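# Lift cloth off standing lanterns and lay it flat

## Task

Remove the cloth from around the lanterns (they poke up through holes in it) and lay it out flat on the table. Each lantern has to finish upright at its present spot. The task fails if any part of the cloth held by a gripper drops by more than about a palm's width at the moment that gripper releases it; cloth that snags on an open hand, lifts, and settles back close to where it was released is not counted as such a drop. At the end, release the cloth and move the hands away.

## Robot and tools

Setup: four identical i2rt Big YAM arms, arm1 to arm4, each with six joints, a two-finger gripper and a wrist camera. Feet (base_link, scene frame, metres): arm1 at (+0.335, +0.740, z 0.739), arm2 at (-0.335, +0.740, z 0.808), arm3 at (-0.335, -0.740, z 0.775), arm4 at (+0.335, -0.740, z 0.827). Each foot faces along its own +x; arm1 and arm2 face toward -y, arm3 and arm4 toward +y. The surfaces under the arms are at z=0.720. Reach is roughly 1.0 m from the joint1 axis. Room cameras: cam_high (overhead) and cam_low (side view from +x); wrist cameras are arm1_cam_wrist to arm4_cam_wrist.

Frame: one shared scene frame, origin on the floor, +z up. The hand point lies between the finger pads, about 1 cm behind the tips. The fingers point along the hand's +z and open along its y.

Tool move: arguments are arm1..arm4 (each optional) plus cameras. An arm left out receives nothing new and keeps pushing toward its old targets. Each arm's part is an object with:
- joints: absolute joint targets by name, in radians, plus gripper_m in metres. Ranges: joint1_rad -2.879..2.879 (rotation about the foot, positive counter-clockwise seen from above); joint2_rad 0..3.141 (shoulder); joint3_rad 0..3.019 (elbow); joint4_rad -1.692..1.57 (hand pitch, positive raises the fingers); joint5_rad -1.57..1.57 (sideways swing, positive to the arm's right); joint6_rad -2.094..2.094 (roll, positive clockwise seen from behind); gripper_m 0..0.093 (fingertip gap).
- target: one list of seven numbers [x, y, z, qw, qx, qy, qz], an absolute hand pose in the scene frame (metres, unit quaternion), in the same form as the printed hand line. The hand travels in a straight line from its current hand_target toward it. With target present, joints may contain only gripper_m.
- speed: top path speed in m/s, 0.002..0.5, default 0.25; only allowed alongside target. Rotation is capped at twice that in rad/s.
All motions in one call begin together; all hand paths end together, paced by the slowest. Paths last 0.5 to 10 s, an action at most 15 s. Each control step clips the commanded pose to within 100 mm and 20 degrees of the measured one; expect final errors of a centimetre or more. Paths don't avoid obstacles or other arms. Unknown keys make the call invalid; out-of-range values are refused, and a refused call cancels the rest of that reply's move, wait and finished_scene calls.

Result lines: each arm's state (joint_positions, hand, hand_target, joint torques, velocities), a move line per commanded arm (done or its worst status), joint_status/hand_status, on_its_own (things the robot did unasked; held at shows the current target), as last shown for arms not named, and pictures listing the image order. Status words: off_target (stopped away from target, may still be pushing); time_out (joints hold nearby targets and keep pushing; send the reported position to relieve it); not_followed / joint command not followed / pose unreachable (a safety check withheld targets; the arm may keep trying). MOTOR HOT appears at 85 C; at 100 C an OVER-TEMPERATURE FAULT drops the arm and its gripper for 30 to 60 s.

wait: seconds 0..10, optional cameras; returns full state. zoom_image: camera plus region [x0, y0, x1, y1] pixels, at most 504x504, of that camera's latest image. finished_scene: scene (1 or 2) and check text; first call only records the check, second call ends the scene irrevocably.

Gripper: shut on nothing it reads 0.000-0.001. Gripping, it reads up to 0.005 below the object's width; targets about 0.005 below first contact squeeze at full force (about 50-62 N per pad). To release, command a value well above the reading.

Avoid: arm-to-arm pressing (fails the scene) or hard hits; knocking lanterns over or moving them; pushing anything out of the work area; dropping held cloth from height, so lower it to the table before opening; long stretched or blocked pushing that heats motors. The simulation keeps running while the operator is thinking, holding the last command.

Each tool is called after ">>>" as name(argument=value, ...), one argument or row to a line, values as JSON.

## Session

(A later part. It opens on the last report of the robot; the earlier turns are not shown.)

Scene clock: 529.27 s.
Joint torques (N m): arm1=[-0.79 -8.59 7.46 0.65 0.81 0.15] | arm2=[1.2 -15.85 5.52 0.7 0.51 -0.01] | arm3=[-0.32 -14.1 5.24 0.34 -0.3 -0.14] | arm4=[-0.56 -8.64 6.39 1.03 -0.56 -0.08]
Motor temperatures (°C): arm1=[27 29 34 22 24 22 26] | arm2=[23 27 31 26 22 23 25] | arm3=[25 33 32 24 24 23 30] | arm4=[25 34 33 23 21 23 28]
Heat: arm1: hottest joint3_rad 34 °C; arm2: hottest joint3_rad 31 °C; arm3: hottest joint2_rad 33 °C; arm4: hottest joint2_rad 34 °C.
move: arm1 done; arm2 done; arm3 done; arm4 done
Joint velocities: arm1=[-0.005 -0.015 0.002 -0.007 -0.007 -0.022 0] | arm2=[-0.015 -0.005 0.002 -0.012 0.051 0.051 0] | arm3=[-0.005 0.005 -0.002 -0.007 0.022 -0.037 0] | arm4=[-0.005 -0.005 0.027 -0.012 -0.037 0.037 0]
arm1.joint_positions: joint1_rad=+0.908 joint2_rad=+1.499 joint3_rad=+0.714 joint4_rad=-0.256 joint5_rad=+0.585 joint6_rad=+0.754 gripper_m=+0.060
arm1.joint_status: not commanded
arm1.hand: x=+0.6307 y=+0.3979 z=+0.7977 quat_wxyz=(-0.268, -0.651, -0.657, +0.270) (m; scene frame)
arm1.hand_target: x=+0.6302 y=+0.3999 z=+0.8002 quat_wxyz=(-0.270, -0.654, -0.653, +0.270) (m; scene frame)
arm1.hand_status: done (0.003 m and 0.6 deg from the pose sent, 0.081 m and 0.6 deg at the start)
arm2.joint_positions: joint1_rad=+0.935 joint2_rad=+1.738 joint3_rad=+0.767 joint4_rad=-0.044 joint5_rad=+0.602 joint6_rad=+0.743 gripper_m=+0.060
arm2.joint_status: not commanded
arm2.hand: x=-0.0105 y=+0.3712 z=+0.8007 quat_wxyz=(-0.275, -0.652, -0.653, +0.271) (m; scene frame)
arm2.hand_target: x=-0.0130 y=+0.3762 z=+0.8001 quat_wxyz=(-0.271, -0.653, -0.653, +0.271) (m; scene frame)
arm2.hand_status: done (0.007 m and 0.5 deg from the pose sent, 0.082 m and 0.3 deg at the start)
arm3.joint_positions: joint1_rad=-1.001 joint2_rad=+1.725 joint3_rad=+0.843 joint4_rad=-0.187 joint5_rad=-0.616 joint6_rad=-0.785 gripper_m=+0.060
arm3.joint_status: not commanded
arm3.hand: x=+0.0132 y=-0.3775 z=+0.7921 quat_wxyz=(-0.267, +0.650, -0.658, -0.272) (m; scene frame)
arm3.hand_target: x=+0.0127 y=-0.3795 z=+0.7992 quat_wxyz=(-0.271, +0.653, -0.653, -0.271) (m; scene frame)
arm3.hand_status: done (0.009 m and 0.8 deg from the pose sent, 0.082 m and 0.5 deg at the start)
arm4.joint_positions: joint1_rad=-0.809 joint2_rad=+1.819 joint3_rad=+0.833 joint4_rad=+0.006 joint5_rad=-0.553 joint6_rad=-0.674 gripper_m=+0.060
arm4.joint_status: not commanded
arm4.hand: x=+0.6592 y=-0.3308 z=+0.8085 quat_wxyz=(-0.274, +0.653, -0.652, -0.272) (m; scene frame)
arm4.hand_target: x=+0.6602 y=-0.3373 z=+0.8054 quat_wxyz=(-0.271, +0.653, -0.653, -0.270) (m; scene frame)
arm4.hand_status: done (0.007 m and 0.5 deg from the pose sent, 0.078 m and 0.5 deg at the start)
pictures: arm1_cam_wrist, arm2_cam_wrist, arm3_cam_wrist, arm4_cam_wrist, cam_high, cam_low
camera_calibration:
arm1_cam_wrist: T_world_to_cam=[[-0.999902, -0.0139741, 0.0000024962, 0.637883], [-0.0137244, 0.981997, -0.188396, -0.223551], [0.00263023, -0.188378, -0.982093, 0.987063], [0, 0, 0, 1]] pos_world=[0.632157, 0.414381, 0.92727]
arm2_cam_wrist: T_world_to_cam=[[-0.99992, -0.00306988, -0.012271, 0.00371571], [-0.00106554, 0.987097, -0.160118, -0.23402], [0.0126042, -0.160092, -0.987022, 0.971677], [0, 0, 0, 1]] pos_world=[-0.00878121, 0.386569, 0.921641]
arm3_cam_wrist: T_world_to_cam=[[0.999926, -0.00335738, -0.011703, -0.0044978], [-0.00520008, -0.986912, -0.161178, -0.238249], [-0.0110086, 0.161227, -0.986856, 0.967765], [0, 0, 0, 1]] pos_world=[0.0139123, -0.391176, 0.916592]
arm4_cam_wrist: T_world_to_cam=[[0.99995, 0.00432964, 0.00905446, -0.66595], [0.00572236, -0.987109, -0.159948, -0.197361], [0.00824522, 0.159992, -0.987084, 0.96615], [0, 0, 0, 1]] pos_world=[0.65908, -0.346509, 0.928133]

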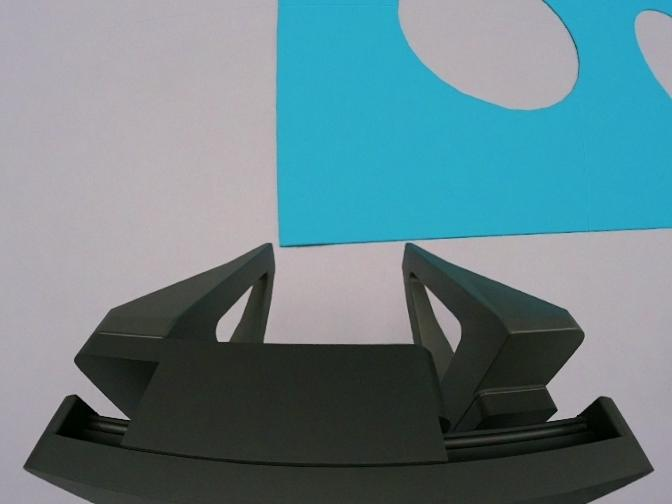

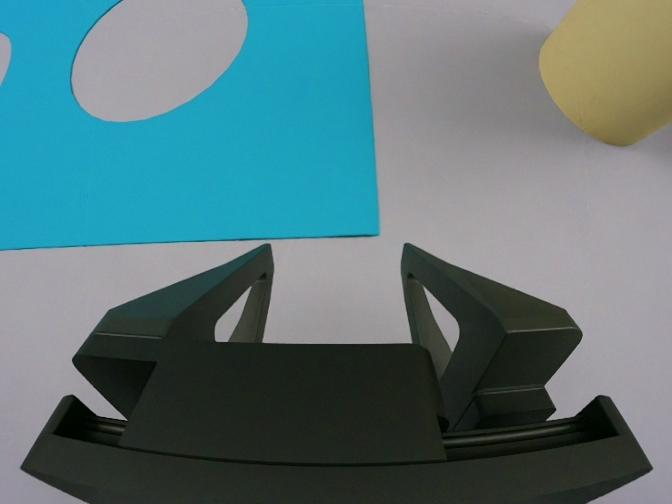

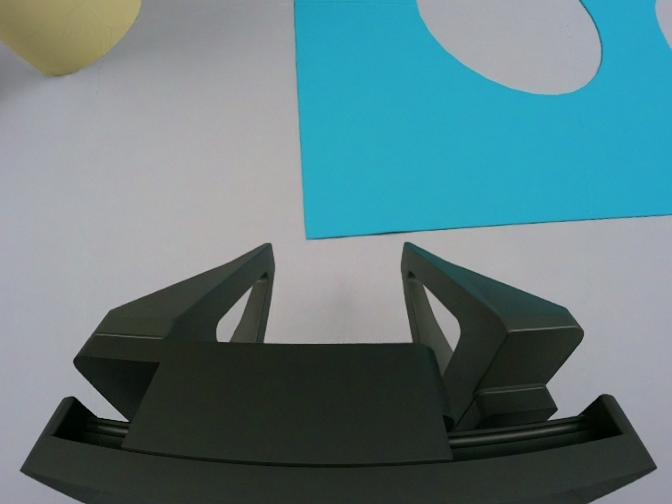

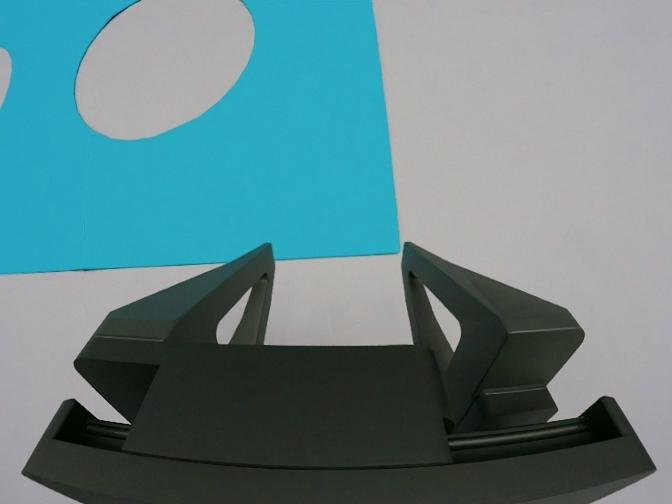

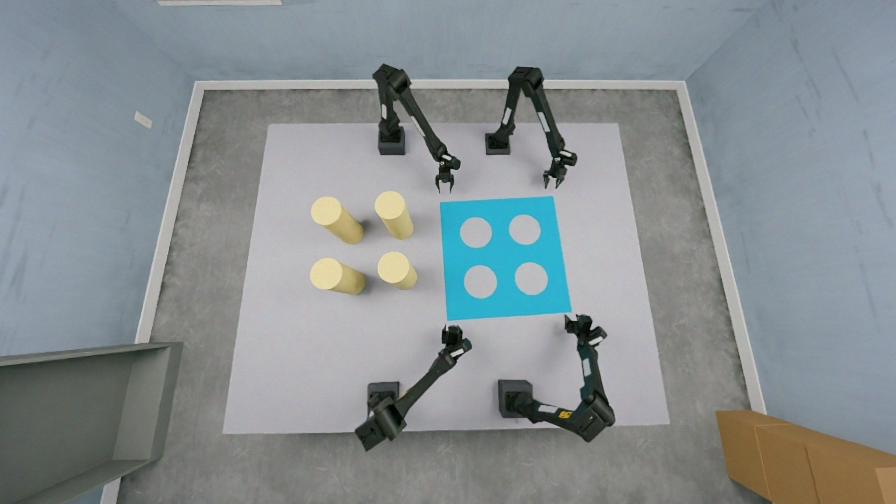

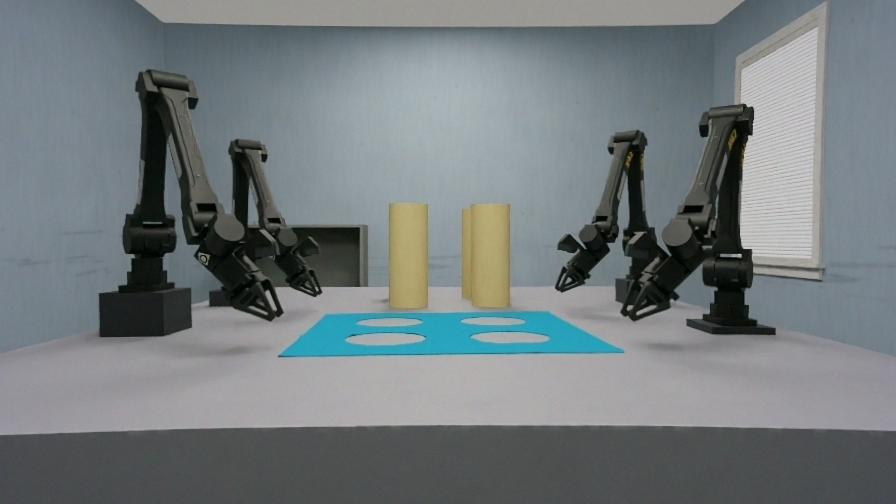

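>>> move(
  arm1={"target": [0.6100, 0.4700, 1.0000, 0.2706, 0.6533, 0.6533, -0.2706], "speed": 0.25},
  arm2={"target": [-0.0300, 0.4500, 1.0000, 0.2706, 0.6533, 0.6533, -0.2706], "speed": 0.25},
  arm3={"target": [0.0000, -0.4500, 1.0000, -0.2706, 0.6533, -0.6533, -0.2706], "speed": 0.25},
  arm4={"target": [0.6400, -0.4200, 1.0000, -0.2706, 0.6533, -0.6533, -0.2706], "speed": 0.25},
  cameras=["all"],
)

>>> zoom_image(
  camera="cam_high",
  region=[290, 170, 600, 340],
)

>>> zoom_image(
  camera="cam_low",
  region=[260, 190, 650, 370],
)

Scene clock: 538.10 s.
Joint torques (N m): arm1=[-0.85 -3.37 14.53 0.32 0.9 0.14] | arm2=[1.55 -8.82 13.38 0.57 0.59 0.02] | arm3=[-0.09 -8.7 10.61 0.13 -0.33 -0.16] | arm4=[-0.73 -3.6 13.86 0.84 -0.63 -0.1]
Motor temperatures (°C): arm1=[27 29 34 22 25 22 25] | arm2=[23 26 31 26 22 23 24] | arm3=[25 33 31 24 24 23 30] | arm4=[25 34 33 23 21 23 28]
Heat: arm1: hottest joint3_rad 34 °C; arm2: hottest joint3_rad 31 °C; arm3: hottest joint2_rad 33 °C; arm4: hottest joint2_rad 34 °C.
move: arm1 off_target; arm2 off_target; arm3 off_target; arm4 off_target
Joint velocities: arm1=[0.005 0.005 0.002 -0.012 0.037 -0.007 -0.001] | arm2=[0.005 -0.015 -0.007 -0.002 -0.007 -0.007 0] | arm3=[-0.005 0.005 -0.002 0.007 -0.066 -0.022 0] | arm4=[0.005 0.005 -0.017 -0.017 0.051 -0.037 0.001]
arm1.joint_positions: joint1_rad=+1.040 joint2_rad=+1.074 joint3_rad=+0.906 joint4_rad=-0.996 joint5_rad=+0.646 joint6_rad=+0.898 gripper_m=+0.060
arm1.joint_status: not commanded
arm1.hand: x=+0.5994 y=+0.4746 z=+0.9795 quat_wxyz=(-0.250, -0.650, -0.663, +0.275) (m; scene frame)
arm1.hand_target: x=+0.6104 y=+0.4703 z=+1.0006 quat_wxyz=(-0.270, -0.654, -0.653, +0.270) (m; scene frame)
arm1.hand_status: off_target (0.024 m and 2.7 deg from the pose sent, 0.216 m and 0.6 deg at the start)
arm2.joint_positions: joint1_rad=+1.079 joint2_rad=+1.222 joint3_rad=+0.831 joint4_rad=-0.765 joint5_rad=+0.670 joint6_rad=+0.901 gripper_m=+0.060
arm2.joint_status: not commanded
arm2.hand: x=-0.0427 y=+0.4550 z=+0.9804 quat_wxyz=(-0.254, -0.650, -0.661, +0.276) (m; scene frame)
arm2.hand_target: x=-0.0277 y=+0.4494 z=+0.9998 quat_wxyz=(-0.271, -0.653, -0.653, +0.271) (m; scene frame)
arm2.hand_status: off_target (0.024 m and 2.3 deg from the pose sent, 0.215 m and 0.5 deg at the start)
arm3.joint_positions: joint1_rad=-1.134 joint2_rad=+1.297 joint3_rad=+0.971 joint4_rad=-0.863 joint5_rad=-0.675 joint6_rad=-0.933 gripper_m=+0.060
arm3.joint_status: not commanded
arm3.hand: x=-0.0080 y=-0.4524 z=+0.9778 quat_wxyz=(-0.253, +0.647, -0.663, -0.276) (m; scene frame)
arm3.hand_target: x=+0.0030 y=-0.4482 z=+0.9984 quat_wxyz=(-0.272, +0.653, -0.653, -0.270) (m; scene frame)
arm3.hand_status: off_target (0.024 m and 2.5 deg from the pose sent, 0.221 m and 0.8 deg at the start)
arm4.joint_positions: joint1_rad=-0.941 joint2_rad=+1.264 joint3_rad=+0.824 joint4_rad=-0.655 joint5_rad=-0.620 joint6_rad=-0.812 gripper_m=+0.060
arm4.joint_status: not commanded
arm4.hand: x=+0.6239 y=-0.4256 z=+0.9878 quat_wxyz=(-0.256, +0.652, -0.658, -0.274) (m; scene frame)
arm4.hand_target: x=+0.6386 y=-0.4220 z=+1.0017 quat_wxyz=(-0.270, +0.653, -0.653, -0.270) (m; scene frame)
arm4.hand_status: off_target (0.021 m and 1.8 deg from the pose sent, 0.212 m and 0.5 deg at the start)
pictures: arm1_cam_wrist, arm2_cam_wrist, arm3_cam_wrist, arm4_cam_wrist, cam_high, cam_low
camera_calibration:
arm1_cam_wrist: T_world_to_cam=[[-0.999362, -0.0128366, 0.0333265, 0.574147], [-0.0182737, 0.985556, -0.168361, -0.283645], [-0.0306839, -0.168863, -0.985162, 1.19382], [0, 0, 0, 1]] pos_world=[0.605229, 0.488509, 1.10921]
arm2_cam_wrist: T_world_to_cam=[[-0.999634, -0.00269286, 0.0269142, -0.0646233], [-0.00632407, 0.990721, -0.135761, -0.313735], [-0.0262989, -0.135881, -0.990376, 1.15345], [0, 0, 0, 1]] pos_world=[-0.0362493, 0.467382, 1.1015]
arm3_cam_wrist: T_world_to_cam=[[0.999221, -0.00423628, -0.0392242, 0.0451206], [-0.00999431, -0.988968, -0.147791, -0.296478], [-0.0381654, 0.148068, -0.988241, 1.15806], [0, 0, 0, 1]] pos_world=[-0.00385086, -0.464487, 1.10239]
arm4_cam_wrist: T_world_to_cam=[[0.99976, 0.00554972, -0.021205, -0.601313], [0.0026025, -0.990628, -0.136564, -0.284698], [-0.0217641, 0.136476, -0.990404, 1.17063], [0, 0, 0, 1]] pos_world=[0.627387, -0.438456, 1.10777]

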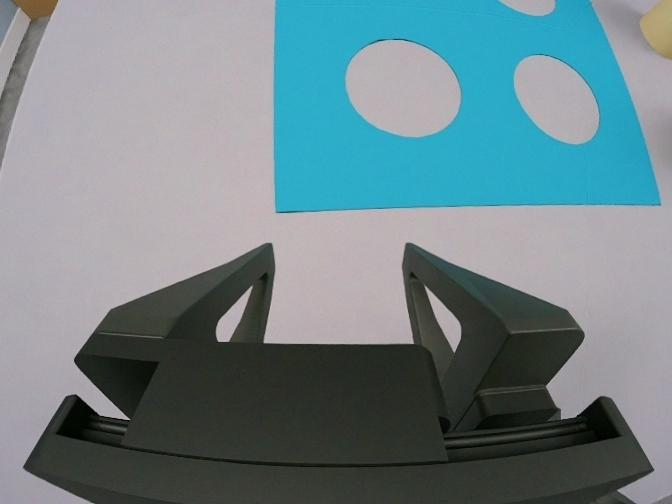

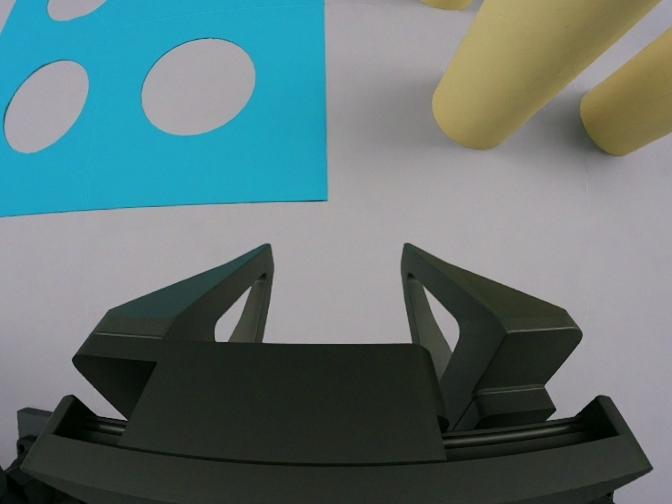

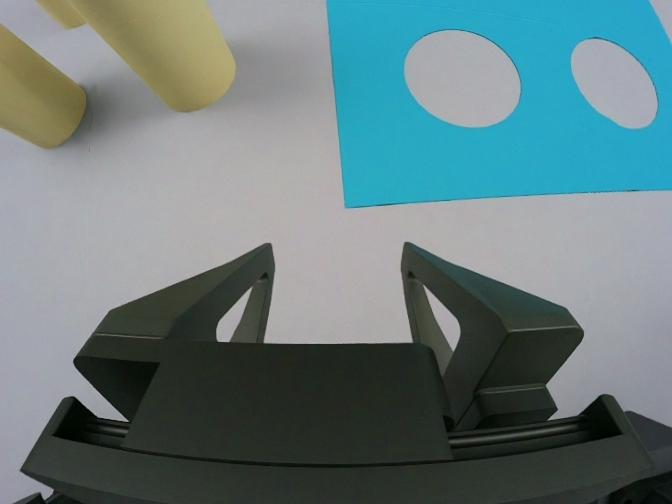

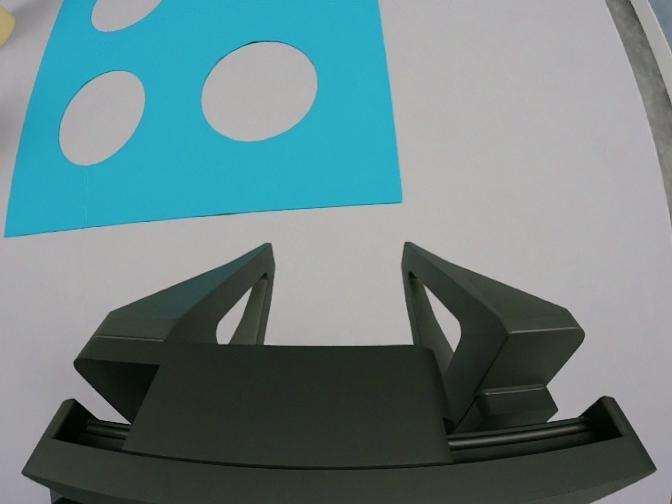

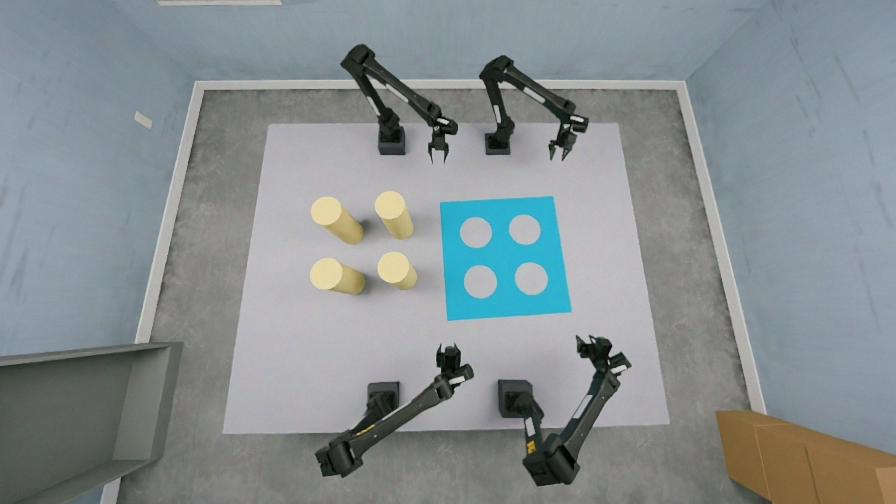

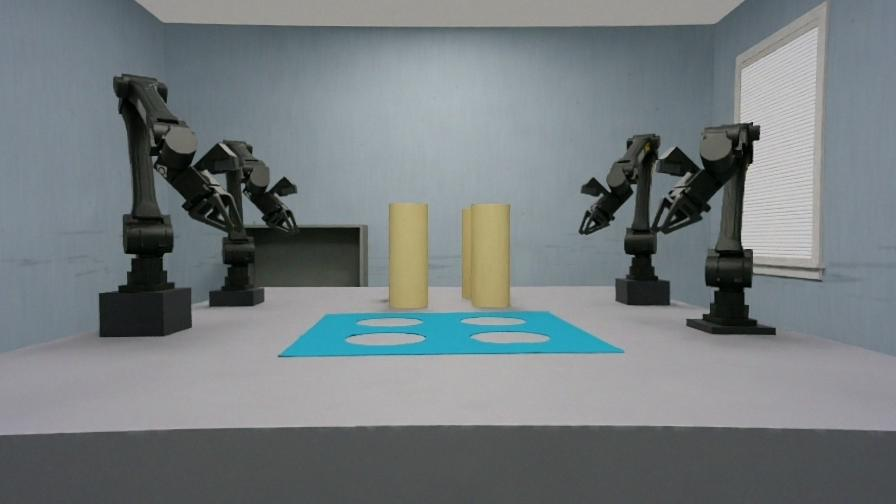

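Scaled by 1.626.

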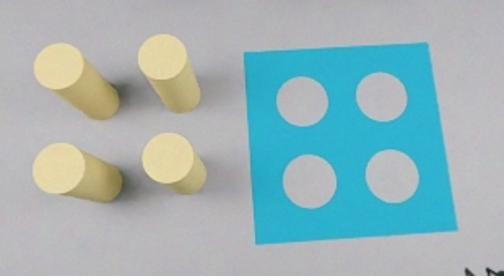

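Scaled by 1.292.

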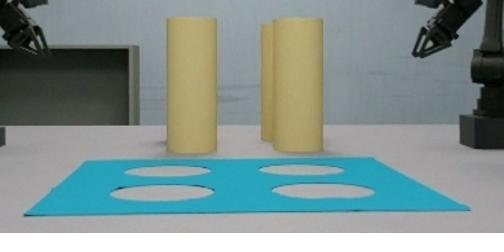

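>>> finished_scene(
  scene=2,
  check="Cloth off the lanterns: cam_high and cam_low show the whole cloth lying on bare table at the right, its left edge about 0.15 m from the nearest lantern, with all four holes empty. Cloth flat: cam_low shows straight edges and no raised folds, cam_high shows an undistorted square with round holes, and all four wrist pictures show flat, unfolded corners; only faint dark slits at a few edges (a few mm) are visible. Ripples of a few mm could be missed. Lanterns: cam_high shows all four standing upright at the same pixels as in every earlier picture of this scene after the lift; in cam_low one is hidden behind another. A shift of a few mm could not be seen. Let go: all grippers read 0.060 m, and every hand opened at table height, so no gripped part fell. Clear: hands are at z about 0.98, more than 0.25 m above the table and about 0.1 m outside the cloth edges; nothing touches the cloth. All arms are at rest and nothing left the work area.",
)

This call ended nothing. Check each condition that your pictures could not show: look closer or test it, and mend what is not met. Then call finished_scene again.

>>> finished_scene(
  scene=2,
  check="Looked again at the latest pictures. Lanterns: cam_high shows four upright lanterns, tops at about (327,211), (393,206), (327,273), (393,267) and bases where they stood in the earlier pictures; the wrist pictures of arm2 and arm3 also show them upright with full base contact. A millimetre shift would not show. Cloth: cam_high shows an undistorted square with four round holes, cam_low shows a flat sheet with straight edges, and each wrist picture shows its corner flat with no fold; only gaps of a few mm under some edges. It is wholly on the table, clear of every lantern. Grippers are open at 0.060 m and were opened at table height, so nothing gripped fell. Hands are at rest about 0.25 m above and 0.1 m outside the cloth, touching nothing. Nothing left the work area.",
)

The scene is finished: the task was done.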